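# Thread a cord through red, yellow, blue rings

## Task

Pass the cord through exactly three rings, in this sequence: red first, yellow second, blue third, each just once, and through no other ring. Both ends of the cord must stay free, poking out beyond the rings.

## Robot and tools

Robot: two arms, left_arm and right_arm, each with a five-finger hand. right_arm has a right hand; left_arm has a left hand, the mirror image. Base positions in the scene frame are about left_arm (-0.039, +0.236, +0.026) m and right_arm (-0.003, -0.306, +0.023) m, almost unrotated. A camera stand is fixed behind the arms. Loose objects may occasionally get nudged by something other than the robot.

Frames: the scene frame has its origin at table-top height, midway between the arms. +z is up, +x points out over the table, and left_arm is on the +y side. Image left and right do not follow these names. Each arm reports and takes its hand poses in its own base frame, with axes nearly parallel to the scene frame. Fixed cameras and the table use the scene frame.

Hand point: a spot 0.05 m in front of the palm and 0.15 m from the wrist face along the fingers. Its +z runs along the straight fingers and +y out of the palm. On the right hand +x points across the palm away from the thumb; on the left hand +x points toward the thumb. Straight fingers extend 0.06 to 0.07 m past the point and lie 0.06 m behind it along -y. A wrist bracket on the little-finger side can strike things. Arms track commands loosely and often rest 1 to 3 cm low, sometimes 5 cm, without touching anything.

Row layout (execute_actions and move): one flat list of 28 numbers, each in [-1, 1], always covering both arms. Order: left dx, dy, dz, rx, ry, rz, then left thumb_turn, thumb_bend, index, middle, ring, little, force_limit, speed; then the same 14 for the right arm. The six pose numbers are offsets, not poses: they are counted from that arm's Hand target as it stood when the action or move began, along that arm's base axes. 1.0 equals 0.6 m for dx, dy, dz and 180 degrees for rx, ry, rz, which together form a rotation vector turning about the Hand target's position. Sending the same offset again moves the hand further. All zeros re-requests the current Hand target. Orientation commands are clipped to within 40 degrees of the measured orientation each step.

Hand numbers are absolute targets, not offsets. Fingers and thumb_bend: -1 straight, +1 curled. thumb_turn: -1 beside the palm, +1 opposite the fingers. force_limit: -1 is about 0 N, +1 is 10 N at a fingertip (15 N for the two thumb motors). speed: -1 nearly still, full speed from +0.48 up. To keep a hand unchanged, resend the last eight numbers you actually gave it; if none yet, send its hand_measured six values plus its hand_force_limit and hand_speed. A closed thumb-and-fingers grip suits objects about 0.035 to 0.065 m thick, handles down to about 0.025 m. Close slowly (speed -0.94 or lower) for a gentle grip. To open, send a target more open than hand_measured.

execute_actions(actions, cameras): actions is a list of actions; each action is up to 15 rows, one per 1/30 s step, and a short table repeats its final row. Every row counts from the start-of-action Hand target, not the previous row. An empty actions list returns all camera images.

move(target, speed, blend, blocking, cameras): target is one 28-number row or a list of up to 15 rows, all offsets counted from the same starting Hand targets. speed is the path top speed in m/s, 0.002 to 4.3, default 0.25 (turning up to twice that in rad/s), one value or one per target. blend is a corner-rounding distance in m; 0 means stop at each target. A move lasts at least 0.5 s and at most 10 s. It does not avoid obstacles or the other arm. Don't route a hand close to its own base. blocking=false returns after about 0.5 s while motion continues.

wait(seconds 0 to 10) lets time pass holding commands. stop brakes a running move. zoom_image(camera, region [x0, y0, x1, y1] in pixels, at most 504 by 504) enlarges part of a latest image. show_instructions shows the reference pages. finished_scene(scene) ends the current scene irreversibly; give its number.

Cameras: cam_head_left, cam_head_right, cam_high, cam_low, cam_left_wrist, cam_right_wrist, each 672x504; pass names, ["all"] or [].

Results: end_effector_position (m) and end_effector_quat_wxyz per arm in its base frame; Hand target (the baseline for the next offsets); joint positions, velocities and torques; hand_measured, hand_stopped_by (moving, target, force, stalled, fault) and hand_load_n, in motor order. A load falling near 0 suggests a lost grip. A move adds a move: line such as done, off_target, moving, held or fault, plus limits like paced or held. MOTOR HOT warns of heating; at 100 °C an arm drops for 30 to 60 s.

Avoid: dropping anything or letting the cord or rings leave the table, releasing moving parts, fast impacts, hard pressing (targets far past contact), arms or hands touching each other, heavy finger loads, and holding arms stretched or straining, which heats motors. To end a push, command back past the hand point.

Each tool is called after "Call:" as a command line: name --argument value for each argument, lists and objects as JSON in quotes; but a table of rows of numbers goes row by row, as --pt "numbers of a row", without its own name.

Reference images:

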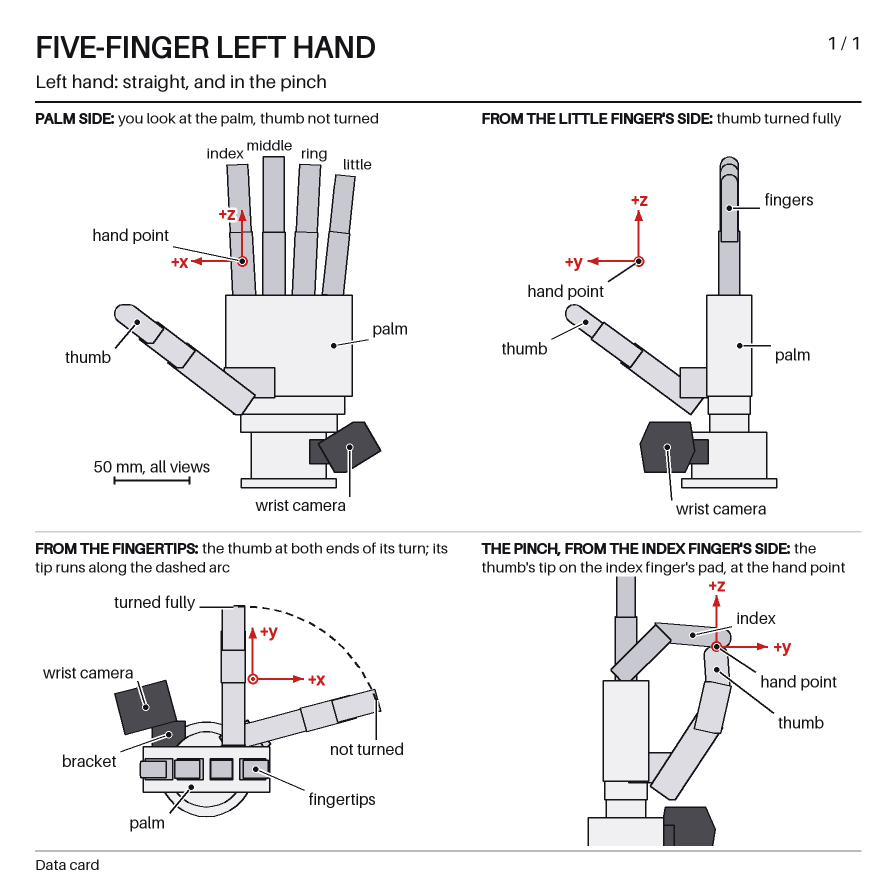

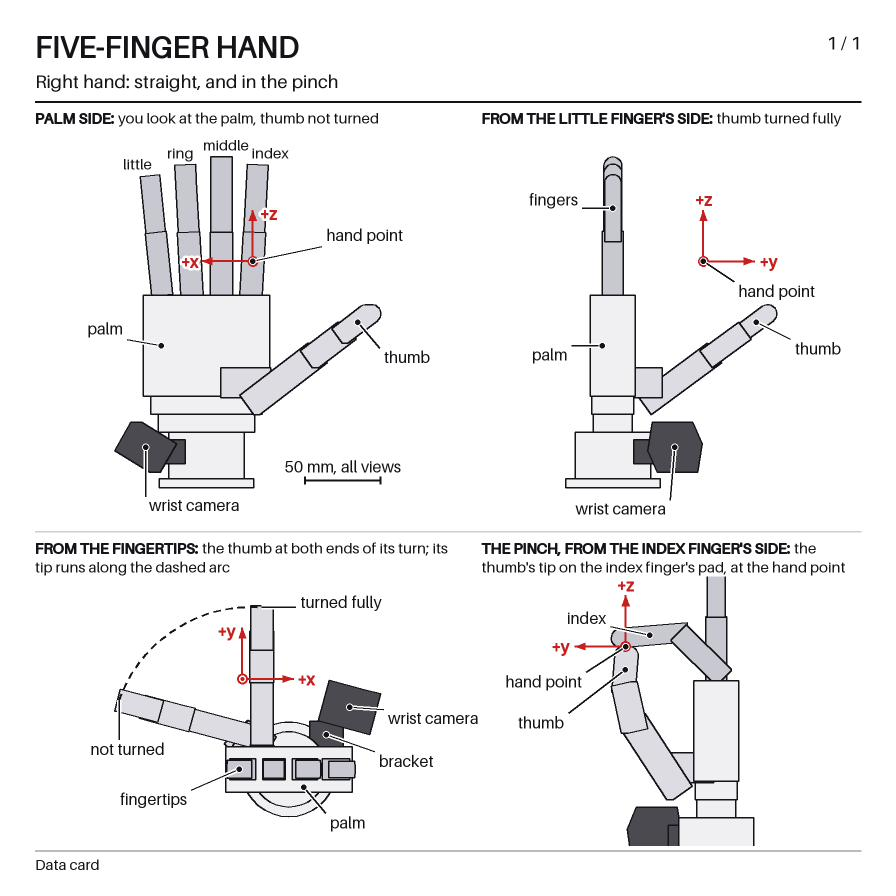

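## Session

Call:
execute_actions --actions '[]'

Scene clock: 0.00 s.
left_arm: end_effector_position=(+0.3236, +0.0437, +0.1843) hand_measured=(-1.000, -1.000, -1.000, -1.000, -1.000, -1.000) hand_load_n=(+0.0, +0.0, +0.0, +0.0, +0.0, +0.0) hand_stopped_by=(target, target, target, target, target, target) hand_force_limit=0.00 hand_speed=-0.80 end_effector_quat_wxyz=(+0.226, +0.923, -0.162, +0.266) | right_arm: end_effector_position=(+0.1905, -0.2002, +0.1421) hand_measured=(-1.000, -1.000, -1.000, -1.000, -1.000, -1.000) hand_load_n=(+0.0, +0.0, +0.0, +0.0, +0.0, +0.0) hand_stopped_by=(target, target, target, target, target, target) hand_force_limit=0.00 hand_speed=-0.80 end_effector_quat_wxyz=(-0.080, +0.974, -0.027, -0.208)
Joint positions: left_arm=[0.685 1.228 0.846 -1.183 0.713 -0.541] | right_arm=[-0.522 1.397 1.034 -1.655 0.055 -2.024]
Joint velocities: within noise
Joint torques (N m): no reading
Heat: left arm: hottest shoulder 25 °C; right arm: hottest elbow 29 °C.
Hand target: left_arm +0.3290, +0.0480, +0.1916; +0.218, +0.922, -0.166, +0.273 | right_arm +0.1962, -0.2035, +0.1472; -0.076, +0.976, -0.028, -0.200
camera_calibration:
cam_left_wrist: T_world_to_cam=[[0.626327, 0.751063, -0.208851, -0.18916], [0.349509, -0.031069, 0.936418, -0.290137], [0.69682, -0.659499, -0.281963, -0.0295887], [0, 0, 0, 1]] pos_world=[0.240499, 0.113543, 0.22384]
cam_right_wrist: T_world_to_cam=[[0.112848, -0.957832, -0.264242, -0.168804], [-0.566874, -0.280476, 0.774588, -0.0577013], [-0.816038, 0.0623812, -0.574621, 0.360604], [0, 0, 0, 1]] pos_world=[0.280606, -0.200364, 0.207301]

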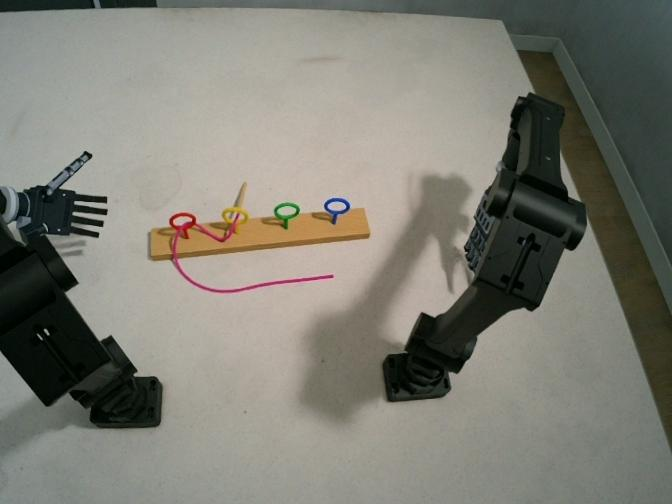

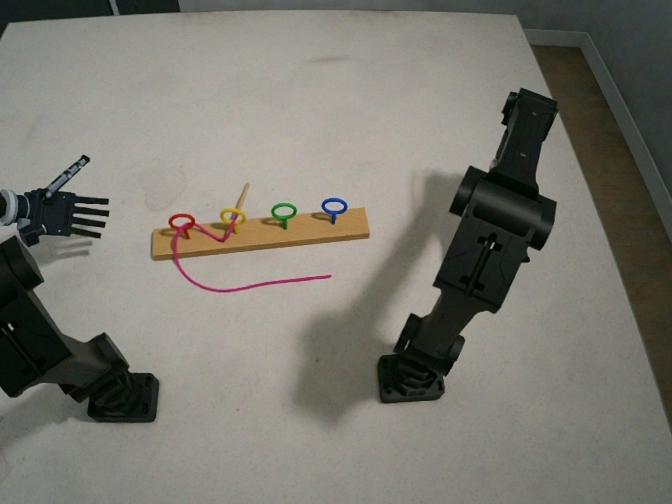

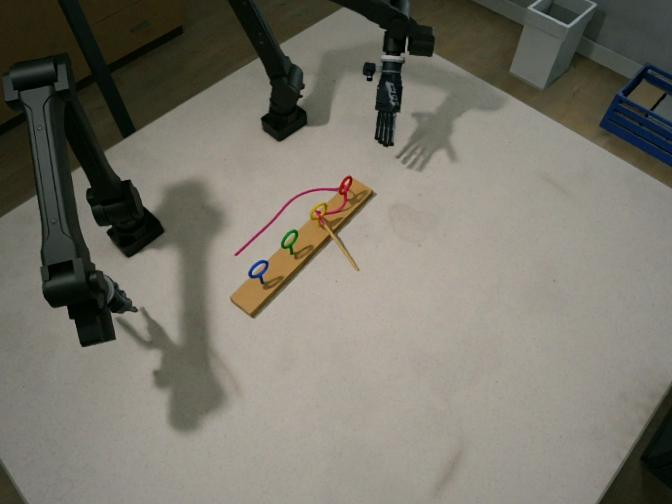

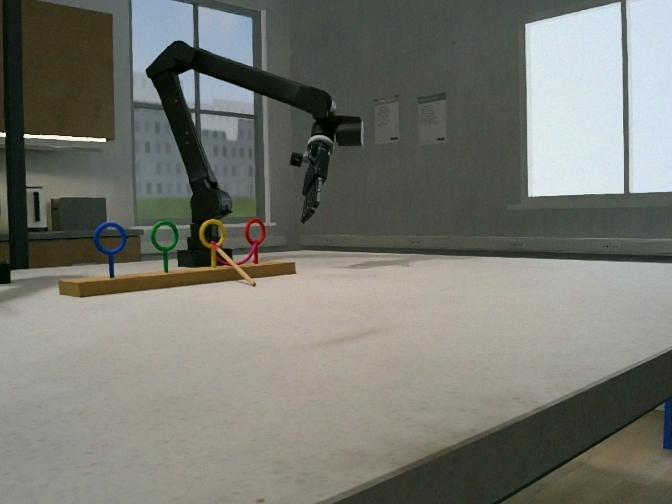

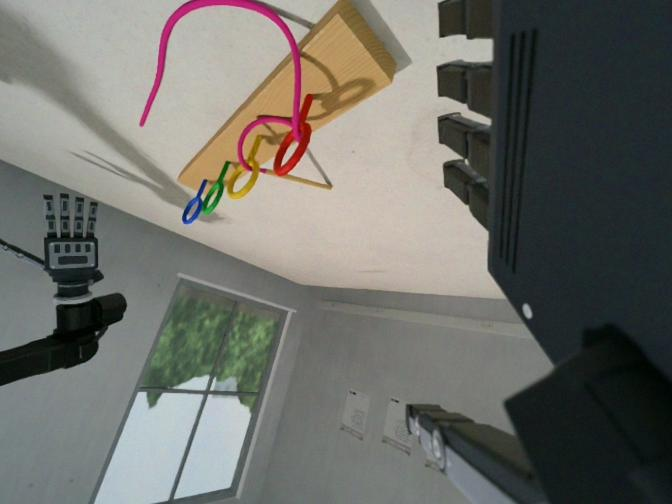

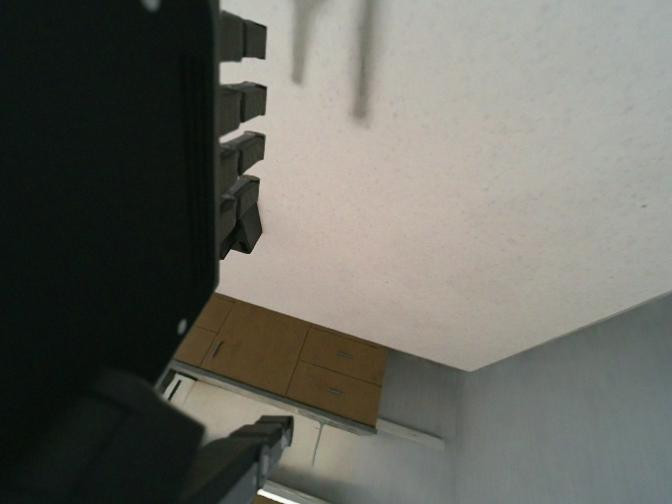

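Call:
zoom_image --camera "cam_head_left" --region '[140, 170, 260, 260]'

Call:
zoom_image --camera "cam_low" --region '[180, 200, 300, 290]'

Call:
zoom_image --camera "cam_left_wrist" --region '[130, 0, 430, 250]'

Call:
zoom_image --camera "cam_high" --region '[220, 160, 400, 320]'

Scaled by 4.200 from the camera's 672x504 image, which has a finer 960x720 frame.

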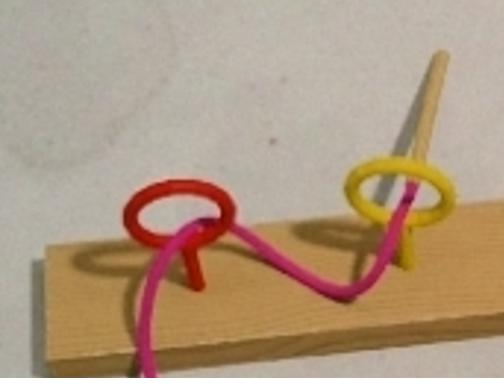

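Scaled by 4.200 from the camera's 672x504 image, which has a finer 960x720 frame.

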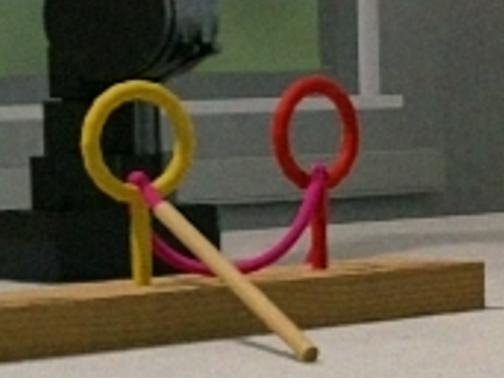

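Scaled by 1.680 from the camera's 672x504 image, which has a finer 960x720 frame.

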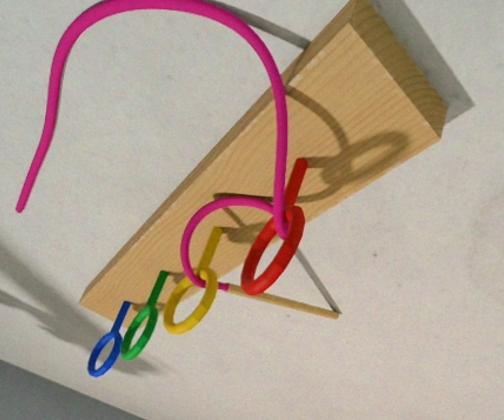

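Scaled by 2.800 from the camera's 672x504 image, which has a finer 960x720 frame.

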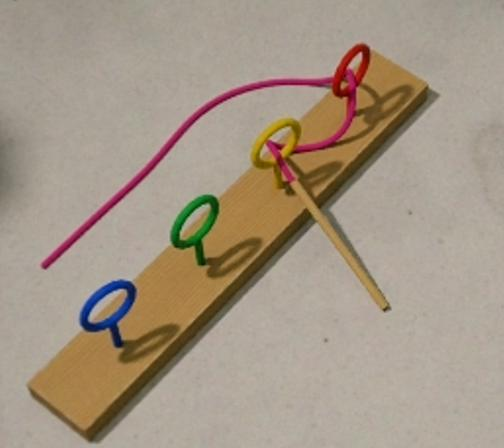

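Call:
zoom_image --camera "cam_head_left" --region '[260, 170, 380, 260]'

Call:
zoom_image --camera "cam_high" --region '[225, 220, 325, 320]'

Call:
zoom_image --camera "cam_low" --region '[50, 200, 190, 305]'

Scaled by 4.200 from the camera's 672x504 image, which has a finer 960x720 frame.

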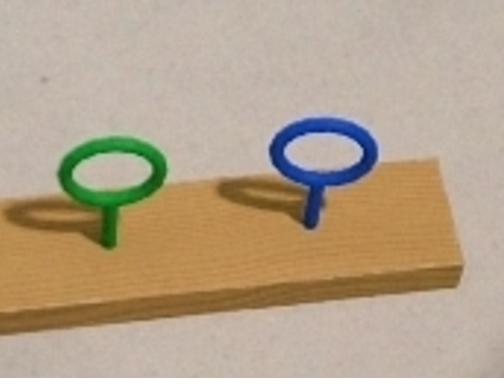

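Scaled by 5.040 from the camera's 672x504 image, which has a finer 960x720 frame.

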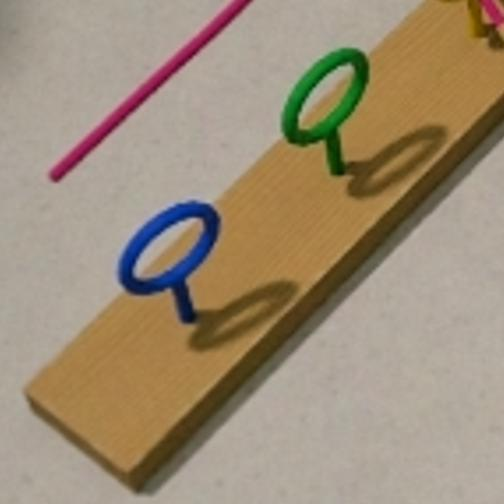

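Scaled by 3.600 from the camera's 672x504 image, which has a finer 960x720 frame.

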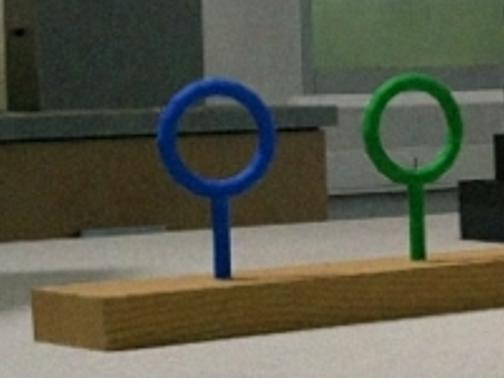

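Call:
move --target '[0.2967,-0.515,0.0173,-0.018,-0.5244,-0.5146,1,0,-0.15,-0.15,-0.8,-0.8,-0.3,0.3,0.5063,0.3392,0.1713,-0.1337,-0.067,-0.447,1,0,-0.7,-0.5,-0.5,-0.5,-0.3,0.3]' --speed 0.3 --cameras '["cam_head_left","cam_low","cam_left_wrist"]'

Scene clock: 43.13 s.
left_arm: end_effector_position=(+0.4971, -0.2546, +0.1981) hand_measured=(+1.000, +0.000, -0.150, -0.150, -0.800, -0.800) hand_load_n=(+0.0, +0.0, +0.0, +0.0, +0.0, +0.0) hand_stopped_by=(target, target, target, target, target, target) hand_force_limit=-0.30 hand_speed=0.30 end_effector_quat_wxyz=(-0.183, -0.099, +0.791, -0.575) | right_arm: end_effector_position=(+0.4872, -0.0013, +0.2395) hand_measured=(+1.000, +0.000, -0.700, -0.500, -0.500, -0.500) hand_load_n=(+0.0, +0.0, +0.0, +0.0, +0.0, +0.0) hand_stopped_by=(target, target, target, target, target, target) hand_force_limit=-0.30 hand_speed=0.30 end_effector_quat_wxyz=(+0.008, +0.738, -0.675, -0.014)
Joint positions: left_arm=[-0.156 1.951 1.706 -1.424 1.295 1.24] | right_arm=[-0.05 1.81 1.871 -1.662 -0.006 -0.139]
Joint torques (N m): left_arm=[0.67 -15.5 9.99 -0.77 0.67 0.12] | right_arm=[0.09 -14.33 10.86 -0.43 0.09 0.07]
Heat: left arm: hottest elbow 29 °C; right arm: hottest elbow 34 °C.
Hand target: left_arm +0.5070, -0.2610, +0.2019; -0.175, -0.084, +0.794, -0.576 | right_arm +0.4999, +0.0002, +0.2499; +0.000, +0.737, -0.676, -0.001
Off the commanded pose: left_arm 0.012 m, 2 deg | right_arm 0.017 m, 2 deg.
move: off_target (left_arm, right_arm)
camera_calibration:
cam_left_wrist: T_world_to_cam=[[0.117555, -0.333444, 0.935412, -0.32082], [-0.718423, 0.621751, 0.31192, 0.447937], [-0.685602, -0.708689, -0.166463, 0.308474], [0, 0, 0, 1]] pos_world=[0.571013, -0.166869, 0.211728]
Images, in order (width x height): cam_head_left 672x504, cam_low 672x504, cam_left_wrist 672x504.

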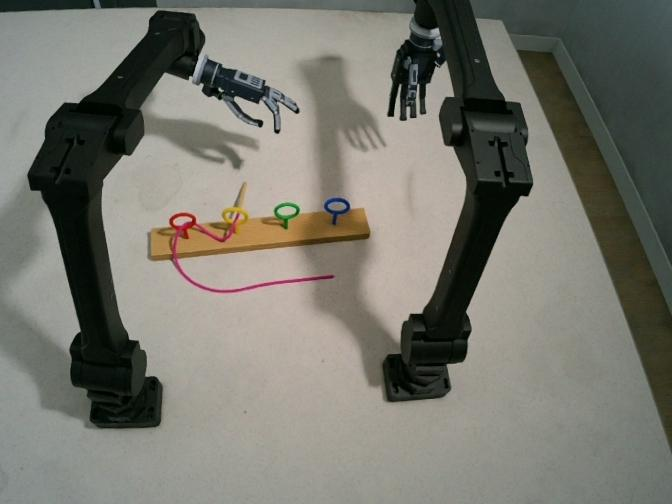

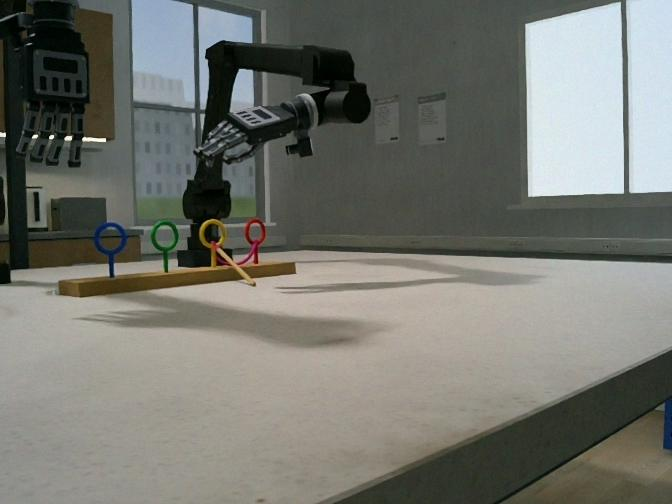

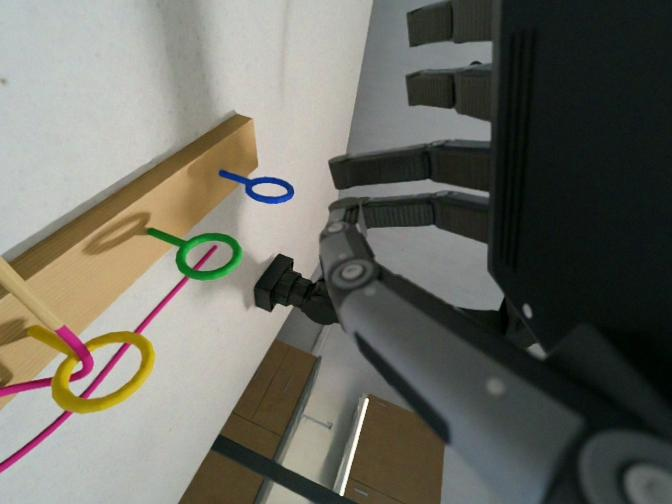

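Call:
move --target '[-0.0783,0.0767,-0.2183,0,0,0,1,0,-0.15,-0.15,-0.8,-0.8,-0.3,0.3,0,0,0,0,0,0,1,0,-0.7,-0.5,-0.5,-0.5,-0.3,0.3]' --speed 0.2 --cameras '["cam_head_left","cam_low","cam_left_wrist"]'

Call:
zoom_image --camera "cam_low" --region '[180, 180, 340, 300]'

Scene clock: 46.57 s.
left_arm: end_effector_position=(+0.4563, -0.2176, +0.0756) hand_measured=(+1.000, +0.000, -0.150, -0.150, -0.800, -0.800) hand_load_n=(+0.0, +0.0, +0.0, +0.0, +0.0, -0.5) hand_stopped_by=(target, target, target, target, target, target) hand_force_limit=-0.30 hand_speed=0.30 end_effector_quat_wxyz=(-0.179, -0.086, +0.793, -0.575) | right_arm: end_effector_position=(+0.4872, -0.0013, +0.2395) hand_measured=(+1.000, +0.000, -0.700, -0.500, -0.500, -0.500) hand_load_n=(+0.0, +0.0, +0.0, +0.0, +0.0, +0.0) hand_stopped_by=(target, target, target, target, target, target) hand_force_limit=-0.30 hand_speed=0.30 end_effector_quat_wxyz=(+0.008, +0.738, -0.675, -0.014)
Joint positions: left_arm=[-0.102 2.009 1.445 -1.318 1.279 1.484] | right_arm=[-0.05 1.81 1.871 -1.662 -0.006 -0.139]
Joint torques (N m): left_arm=[2.02 -15.21 5.97 -0.72 0.71 0.12] | right_arm=[0.03 -14.33 10.76 -0.38 0.08 0.06]
Heat: left arm: hottest elbow 29 °C; right arm: hottest elbow 34 °C.
Hand target: left_arm +0.4601, -0.2149, +0.0710; -0.175, -0.084, +0.794, -0.576 | right_arm +0.4999, +0.0002, +0.2499; +0.000, +0.737, -0.676, -0.001
Off the commanded pose: left_arm 0.007 m, 1 deg | right_arm 0.017 m, 2 deg.
move: off_target (right_arm)
camera_calibration:
cam_left_wrist: T_world_to_cam=[[0.0906784, -0.334021, 0.938194, -0.177131], [-0.714731, 0.6342, 0.294872, 0.436042], [-0.693496, -0.697295, -0.181227, 0.2935], [0, 0, 0, 1]] pos_world=[0.531256, -0.131048, 0.0907967]
Images, in order (width x height): cam_head_left 672x504, cam_low 672x504, cam_left_wrist 672x504.

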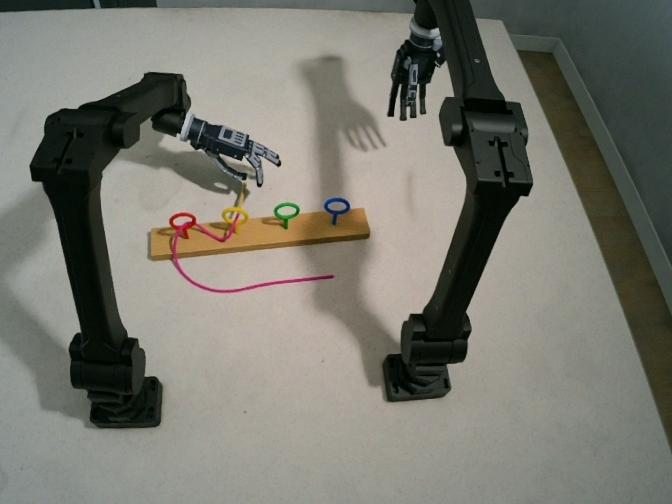

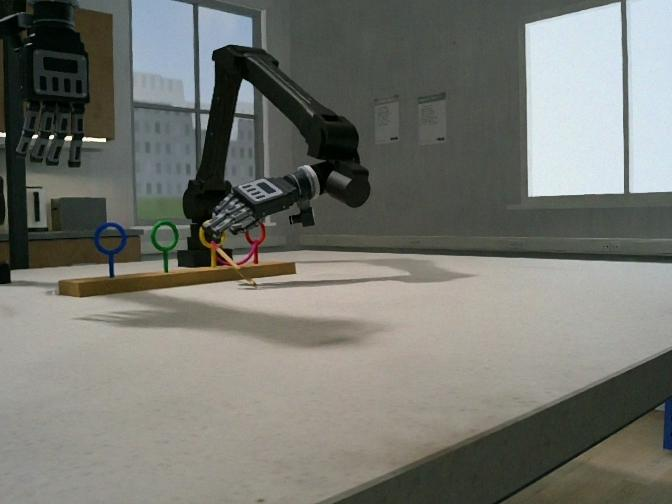

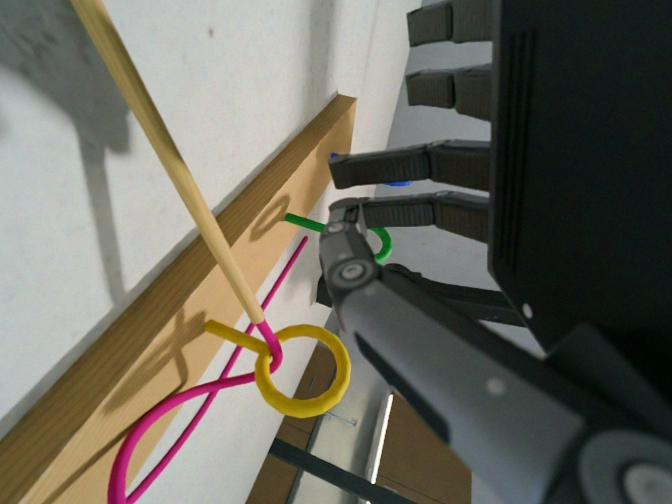

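Scaled by 3.150 from the camera's 672x504 image, which has a finer 960x720 frame.

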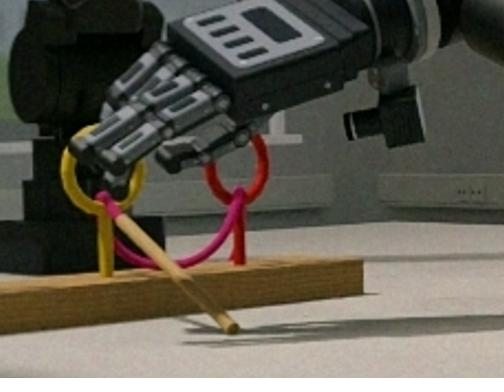

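Call:
move --target '[-0.02,0.0267,-0.0583,0,0,0,1,0,-0.15,-0.15,-0.8,-0.8,-0.3,0.3,0,0,0,0,0,0,1,0,-0.7,-0.5,-0.5,-0.5,-0.3,0.3]' --speed 0.1 --cameras '["cam_low","cam_left_wrist"]'

Call:
zoom_image --camera "cam_low" --region '[180, 180, 340, 300]'

Scene clock: 52.50 s.
left_arm: end_effector_position=(+0.4456, -0.2023, +0.0421) hand_measured=(+1.000, +0.000, -0.150, -0.150, -0.800, -0.800) hand_load_n=(+0.0, +0.0, +0.0, +0.0, +0.0, +0.0) hand_stopped_by=(target, target, target, target, target, target) hand_force_limit=-0.30 hand_speed=0.30 end_effector_quat_wxyz=(-0.178, -0.085, +0.793, -0.576) | right_arm: end_effector_position=(+0.4872, -0.0013, +0.2395) hand_measured=(+1.000, +0.000, -0.700, -0.500, -0.500, -0.500) hand_load_n=(+0.0, +0.0, +0.0, +0.0, +0.0, +0.0) hand_stopped_by=(target, target, target, target, target, target) hand_force_limit=-0.30 hand_speed=0.30 end_effector_quat_wxyz=(+0.008, +0.738, -0.675, -0.014)
Joint positions: left_arm=[-0.075 2.047 1.398 -1.314 1.27 1.573] | right_arm=[-0.05 1.81 1.871 -1.662 -0.006 -0.139]
Joint torques (N m): left_arm=[2.14 -15.03 5.3 -0.73 0.64 0.12] | right_arm=[0.09 -14.21 10.82 -0.44 0.09 0.09]
Heat: left arm: hottest elbow 28 °C; right arm: hottest elbow 36 °C.
Hand target: left_arm +0.4481, -0.1989, +0.0360; -0.175, -0.084, +0.794, -0.576 | right_arm +0.4999, +0.0002, +0.2499; +0.000, +0.737, -0.676, -0.001
Off the commanded pose: left_arm 0.007 m, 0 deg | right_arm 0.017 m, 2 deg.
move: off_target (right_arm)
camera_calibration:
cam_left_wrist: T_world_to_cam=[[0.0877774, -0.333151, 0.938779, -0.138228], [-0.715257, 0.634856, 0.292173, 0.429021], [-0.693327, -0.697114, -0.182563, 0.290724], [0, 0, 0, 1]] pos_world=[0.52056, -0.115749, 0.0574923]
Images, in order (width x height): cam_low 672x504, cam_left_wrist 672x504.

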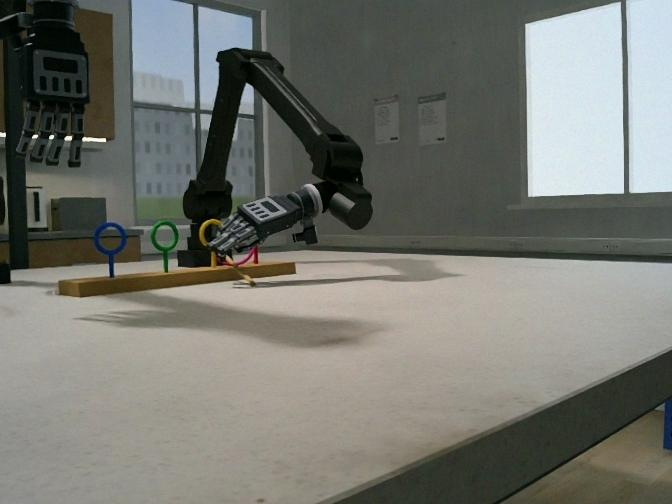

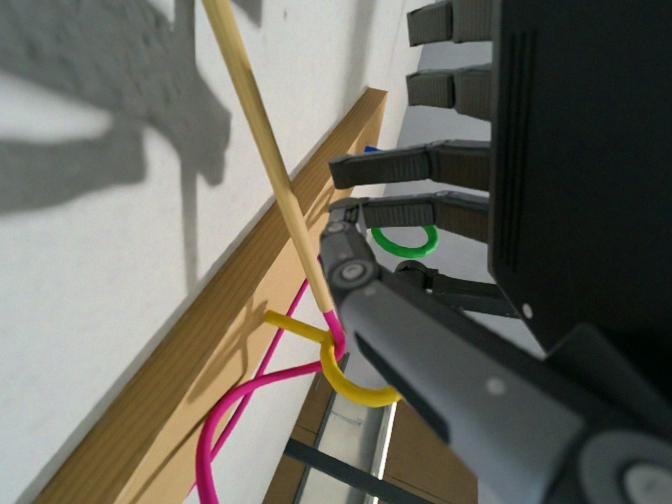

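Scaled by 3.150 from the camera's 672x504 image, which has a finer 960x720 frame.

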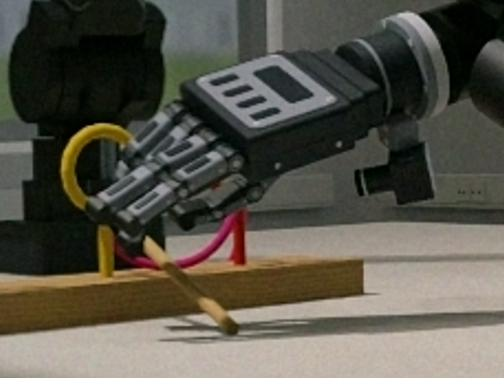

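Call:
move --target '[-0.0133,0.0122,-0.0328,0,0,0,1,0,-0.15,-0.15,-0.8,-0.8,-0.3,0.3,0,0,0,0,0,0,1,0,-0.7,-0.5,-0.5,-0.5,-0.3,0.3]' --speed 0.05 --cameras '["cam_low","cam_left_wrist"]'

Call:
zoom_image --camera "cam_low" --region '[180, 200, 300, 290]'

Call:
zoom_image --camera "cam_left_wrist" --region '[250, 130, 430, 265]'

Scene clock: 58.20 s.
left_arm: end_effector_position=(+0.4381, -0.1960, +0.0247) hand_measured=(+1.000, +0.000, -0.150, -0.150, -0.800, -0.800) hand_load_n=(+0.0, +0.0, +0.0, +0.0, +0.0, +0.0) hand_stopped_by=(target, target, target, target, target, target) hand_force_limit=-0.30 hand_speed=0.30 end_effector_quat_wxyz=(-0.179, -0.084, +0.793, -0.576) | right_arm: end_effector_position=(+0.4872, -0.0013, +0.2395) hand_measured=(+1.000, +0.000, -0.700, -0.500, -0.500, -0.500) hand_load_n=(+0.0, +0.0, +0.0, +0.0, +0.0, +0.0) hand_stopped_by=(target, target, target, target, target, target) hand_force_limit=-0.30 hand_speed=0.30 end_effector_quat_wxyz=(+0.008, +0.738, -0.675, -0.014)
Joint positions: left_arm=[-0.065 2.068 1.372 -1.306 1.265 1.613] | right_arm=[-0.05 1.81 1.871 -1.662 -0.006 -0.139]
Joint torques (N m): left_arm=[2.43 -14.74 4.82 -0.57 0.61 0.12] | right_arm=[0.03 -14.1 10.85 -0.54 0.1 0.03]
Heat: left arm: hottest elbow 28 °C; right arm: hottest elbow 37 °C.
Hand target: left_arm +0.4402, -0.1916, +0.0164; -0.175, -0.084, +0.794, -0.576 | right_arm +0.4999, +0.0002, +0.2499; +0.000, +0.737, -0.676, -0.001
Off the commanded pose: left_arm 0.010 m, 0 deg | right_arm 0.017 m, 2 deg.
move: off_target (right_arm)
camera_calibration:
cam_left_wrist: T_world_to_cam=[[0.0874128, -0.332835, 0.938925, -0.118876], [-0.713862, 0.636468, 0.292078, 0.42444], [-0.694809, -0.695794, -0.181963, 0.287674], [0, 0, 0, 1]] pos_world=[0.513261, -0.109547, 0.0399925]
Images, in order (width x height): cam_low 672x504, cam_left_wrist 672x504.

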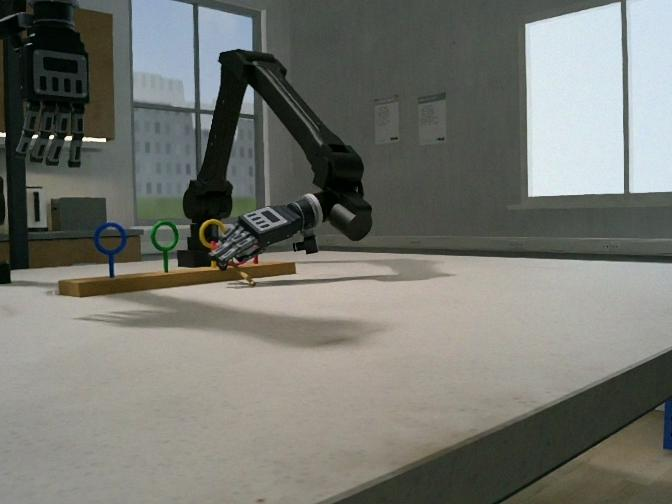

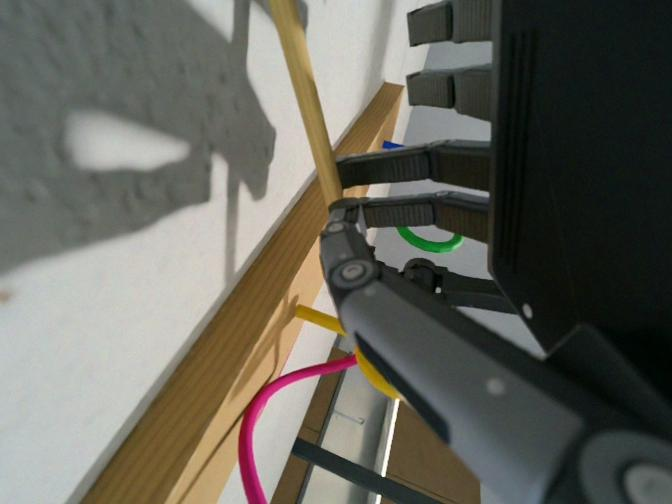

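Scaled by 4.200 from the camera's 672x504 image, which has a finer 960x720 frame.

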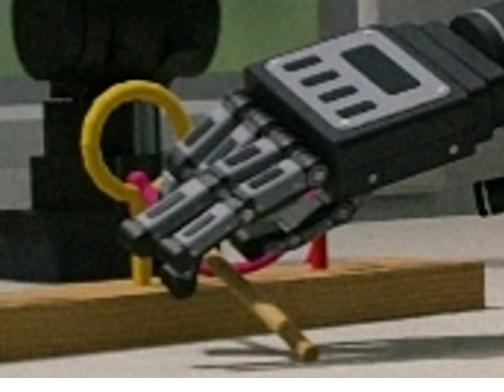

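Scaled by 2.800 from the camera's 672x504 image, which has a finer 960x720 frame.

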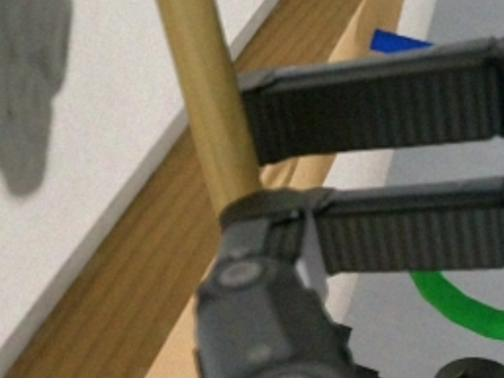

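Call:
move --target '[-0.0042,0.0042,-0.0125,0,0,0,1,0,-0.15,-0.15,-0.8,-0.8,-0.3,0.3,0,0,0,0,0,0,1,0,-0.7,-0.5,-0.5,-0.5,-0.3,0.3]' --speed 0.05 --cameras '["cam_low","cam_left_wrist"]'

Call:
zoom_image --camera "cam_left_wrist" --region '[250, 130, 430, 265]'

Scene clock: 61.53 s.
left_arm: end_effector_position=(+0.4361, -0.1938, +0.0181) hand_measured=(+1.000, +0.000, -0.150, -0.150, -0.800, -0.800) hand_load_n=(+0.0, +0.0, +0.0, +0.0, +0.0, +0.0) hand_stopped_by=(target, target, target, target, target, target) hand_force_limit=-0.30 hand_speed=0.30 end_effector_quat_wxyz=(-0.178, -0.083, +0.793, -0.576) | right_arm: end_effector_position=(+0.4872, -0.0013, +0.2395) hand_measured=(+1.000, +0.000, -0.700, -0.500, -0.500, -0.500) hand_load_n=(+0.0, +0.0, +0.0, +0.0, +0.0, +0.0) hand_stopped_by=(target, target, target, target, target, target) hand_force_limit=-0.30 hand_speed=0.30 end_effector_quat_wxyz=(+0.008, +0.738, -0.675, -0.014)
Joint positions: left_arm=[-0.061 2.076 1.364 -1.301 1.264 1.626] | right_arm=[-0.05 1.81 1.871 -1.662 -0.006 -0.139]
Joint torques (N m): left_arm=[2.37 -14.62 4.66 -0.54 0.59 0.14] | right_arm=[-0.26 -14.33 10.81 -0.43 0.09 0.08]
Heat: left arm: hottest elbow 28 °C; right arm: hottest elbow 37 °C.
Hand target: left_arm +0.4376, -0.1891, +0.0088; -0.175, -0.084, +0.794, -0.576 | right_arm +0.4999, +0.0002, +0.2499; +0.000, +0.737, -0.676, -0.001
Off the commanded pose: left_arm 0.010 m, 0 deg | right_arm 0.017 m, 2 deg.
move: off_target (right_arm)
camera_calibration:
cam_left_wrist: T_world_to_cam=[[0.0856797, -0.332442, 0.939224, -0.110885], [-0.713978, 0.637012, 0.290604, 0.423773], [-0.694906, -0.695484, -0.182777, 0.286656], [0, 0, 0, 1]] pos_world=[0.511264, -0.107447, 0.03339]
Images, in order (width x height): cam_low 672x504, cam_left_wrist 672x504.

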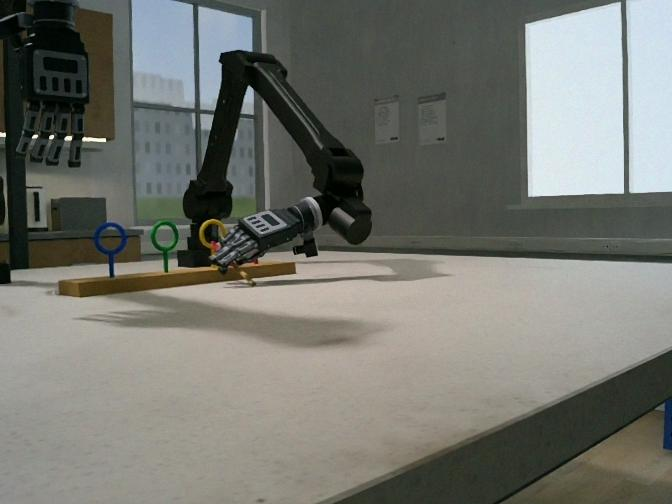

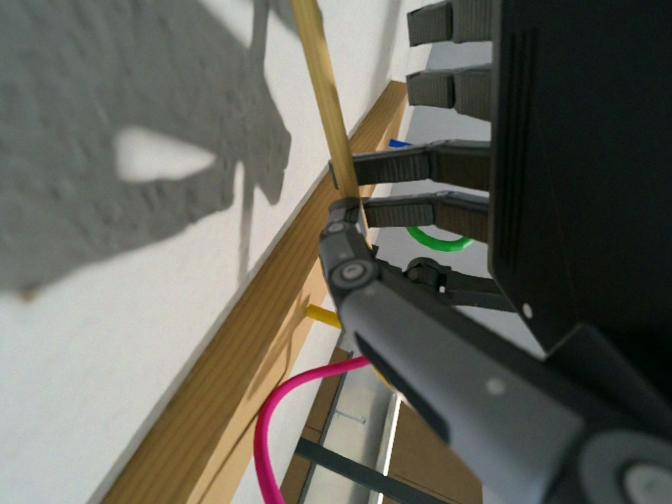

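Scaled by 2.800 from the camera's 672x504 image, which has a finer 960x720 frame.

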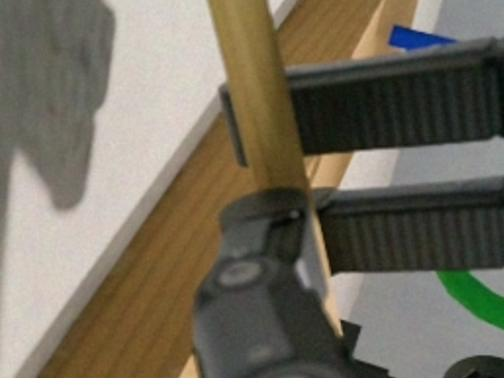

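Call:
move --target '[0,0,0,0,0,0,1,0,0.35,0.32,-0.8,-0.8,-0.3,-0.85,0,0,0,0,0,0,1,0,-0.7,-0.5,-0.5,-0.5,-0.3,0.3]' --speed 0.05 --cameras '["cam_low","cam_left_wrist"]'

Call:
zoom_image --camera "cam_left_wrist" --region '[250, 130, 430, 265]'

Scene clock: 64.13 s.
left_arm: end_effector_position=(+0.4361, -0.1938, +0.0180) hand_measured=(+1.000, +0.000, +0.110, +0.110, -0.800, -0.800) hand_load_n=(+0.0, +3.0, +4.5, +6.0, +0.0, +0.0) hand_stopped_by=(target, target, force, force, target, target) hand_force_limit=-0.30 hand_speed=-0.85 end_effector_quat_wxyz=(-0.178, -0.083, +0.794, -0.576) | right_arm: end_effector_position=(+0.4872, -0.0013, +0.2395) hand_measured=(+1.000, +0.000, -0.700, -0.500, -0.500, -0.500) hand_load_n=(+0.0, +0.0, +0.0, +0.0, +0.0, +0.0) hand_stopped_by=(target, target, target, target, target, target) hand_force_limit=-0.30 hand_speed=0.30 end_effector_quat_wxyz=(+0.008, +0.738, -0.675, -0.014)
Joint positions: left_arm=[-0.061 2.076 1.364 -1.301 1.264 1.627] | right_arm=[-0.05 1.81 1.871 -1.662 -0.006 -0.139]
Joint torques (N m): left_arm=[2.37 -14.62 4.64 -0.55 0.59 0.12] | right_arm=[0.21 -14.45 10.78 -0.51 0.08 0.11]
Heat: left arm: hottest elbow 28 °C; right arm: hottest elbow 37 °C.
Hand target: left_arm +0.4376, -0.1891, +0.0088; -0.175, -0.084, +0.794, -0.576 | right_arm +0.4999, +0.0002, +0.2499; +0.000, +0.737, -0.676, -0.001
Off the commanded pose: left_arm 0.010 m, 0 deg | right_arm 0.017 m, 2 deg.
move: off_target (right_arm)
camera_calibration:
cam_left_wrist: T_world_to_cam=[[0.0844551, -0.332657, 0.939258, -0.110291], [-0.713997, 0.637305, 0.289915, 0.42391], [-0.695036, -0.695113, -0.183693, 0.286864], [0, 0, 0, 1]] pos_world=[0.511366, -0.107446, 0.0333886]
Images, in order (width x height): cam_low 672x504, cam_left_wrist 672x504.

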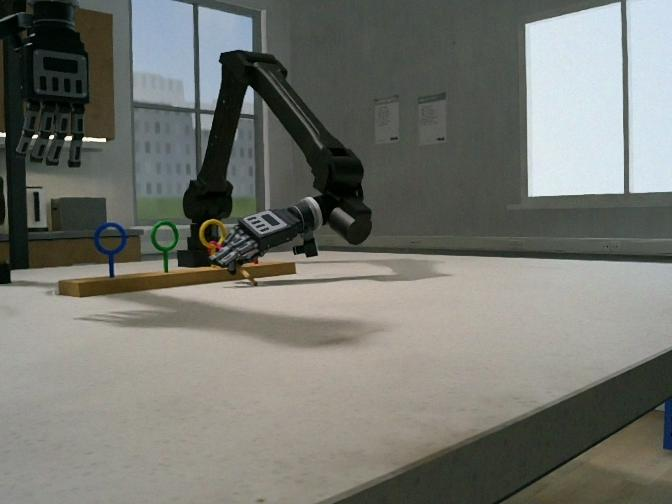

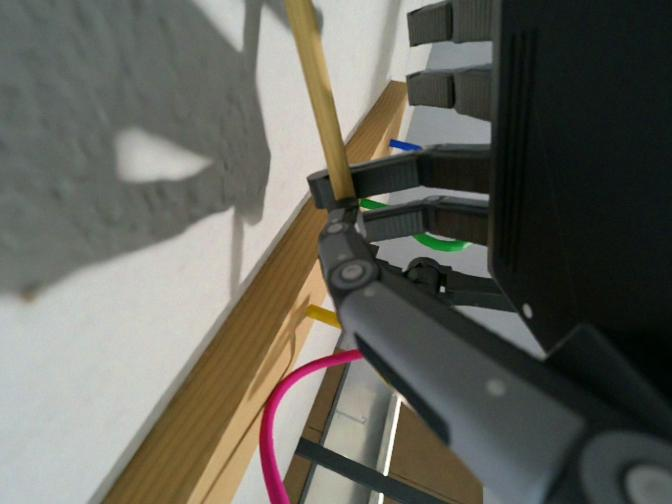

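Scaled by 2.800 from the camera's 672x504 image, which has a finer 960x720 frame.

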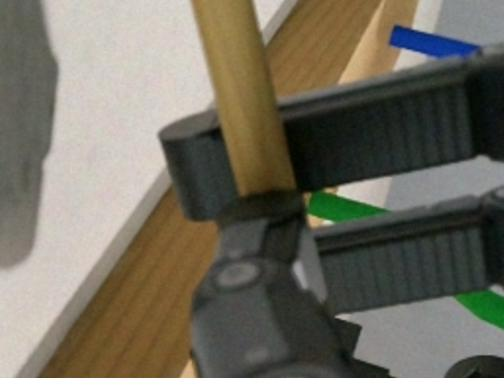

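Call:
move --pt "0 0 0 0 0 0 1 0 0.45 0.42 -0.8 -0.8 0.25 -0.85 0 0 0 0 0 0 1 0 -0.7 -0.5 -0.5 -0.5 -0.3 0.3" --pt "0.09 -0.01 0.15 0 0 0 1 0 0.45 0.42 -0.8 -0.8 0.25 -0.85 0 0 0 0 0 0 1 0 -0.7 -0.5 -0.5 -0.5 -0.3 0.3" --speed 0.1 --cameras '["cam_head_left","cam_low","cam_left_wrist"]'

Call:
zoom_image --camera "cam_low" --region '[180, 150, 340, 290]'

Scene clock: 76.37 s.
left_arm: end_effector_position=(+0.4789, -0.1964, +0.0875) hand_measured=(+1.000, -0.002, +0.122, +0.120, -0.800, -0.800) hand_load_n=(-0.5, +4.5, +6.5, +9.0, +0.0, +0.0) hand_stopped_by=(target, target, force, force, target, target) hand_force_limit=0.25 hand_speed=-0.85 end_effector_quat_wxyz=(-0.187, -0.091, +0.792, -0.574) | right_arm: end_effector_position=(+0.4872, -0.0013, +0.2395) hand_measured=(+1.000, +0.000, -0.700, -0.500, -0.500, -0.500) hand_load_n=(+0.0, +0.0, +0.0, +0.5, +0.0, +0.0) hand_stopped_by=(target, target, target, target, target, target) hand_force_limit=-0.30 hand_speed=0.30 end_effector_quat_wxyz=(+0.008, +0.738, -0.675, -0.014)
Joint positions: left_arm=[-0.061 2.076 1.578 -1.536 1.264 1.624] | right_arm=[-0.05 1.81 1.871 -1.662 -0.006 -0.139]
Joint torques (N m): left_arm=[1.79 -17.26 8.44 -1.29 0.68 -0.03] | right_arm=[0.15 -14.33 10.82 -0.4 0.09 0.07]
Heat: left arm: hottest shoulder 28 °C; right arm: hottest elbow 39 °C.
Hand target: left_arm +0.4916, -0.1951, +0.0988; -0.175, -0.084, +0.794, -0.576 | right_arm +0.4999, +0.0002, +0.2499; +0.000, +0.737, -0.676, -0.001
Off the commanded pose: left_arm 0.017 m, 2 deg | right_arm 0.017 m, 2 deg.
move: off_target (left_arm, right_arm)
camera_calibration:
cam_left_wrist: T_world_to_cam=[[0.107809, -0.334432, 0.936233, -0.191437], [-0.707314, 0.63597, 0.308624, 0.430869], [-0.69863, -0.695483, -0.167985, 0.327827], [0, 0, 0, 1]] pos_world=[0.554428, -0.110044, 0.101323]
Images, in order (width x height): cam_head_left 672x504, cam_low 672x504, cam_left_wrist 672x504.

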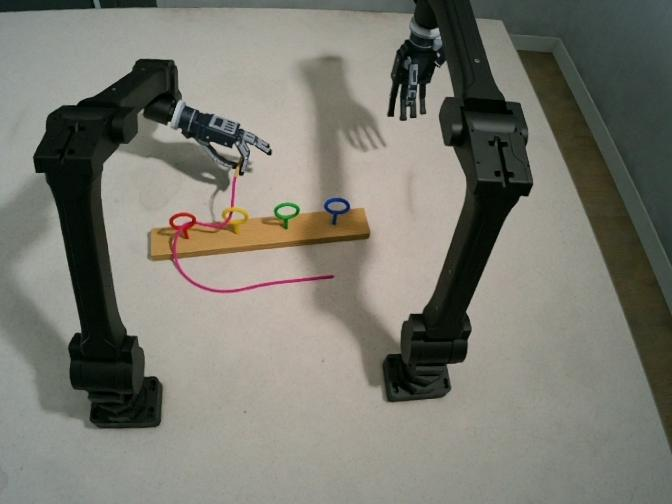

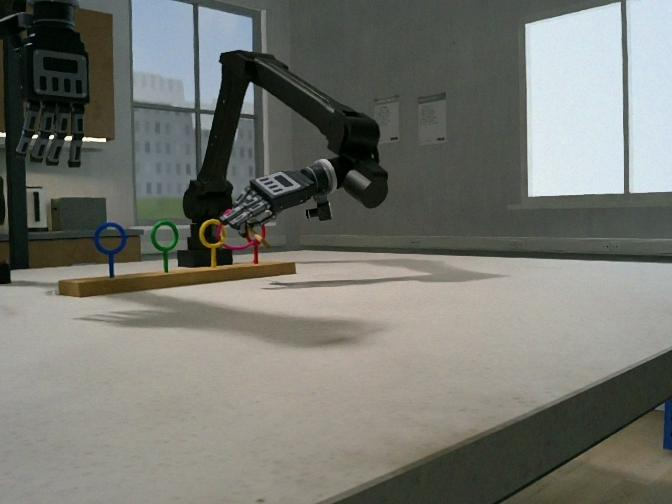

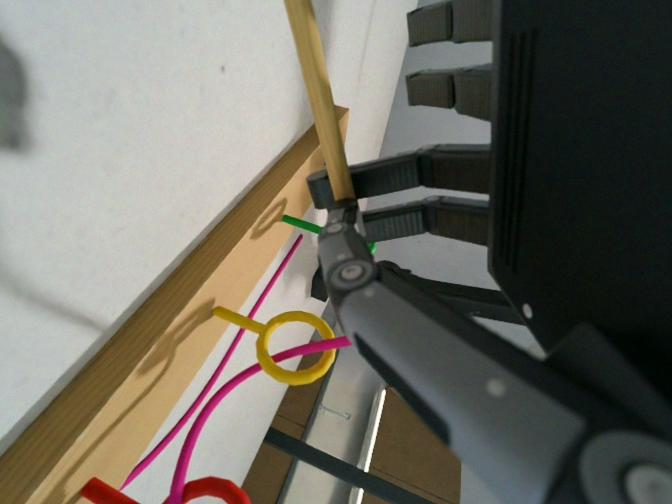

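Scaled by 3.150 from the camera's 672x504 image, which has a finer 960x720 frame.

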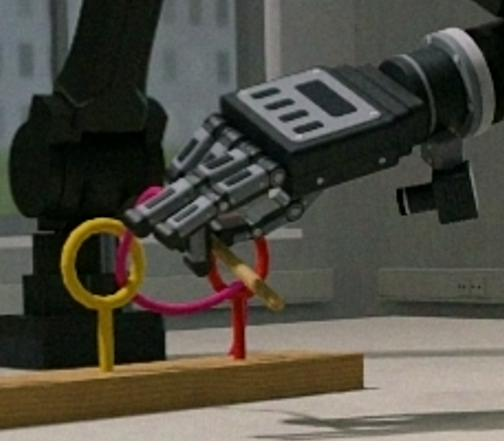

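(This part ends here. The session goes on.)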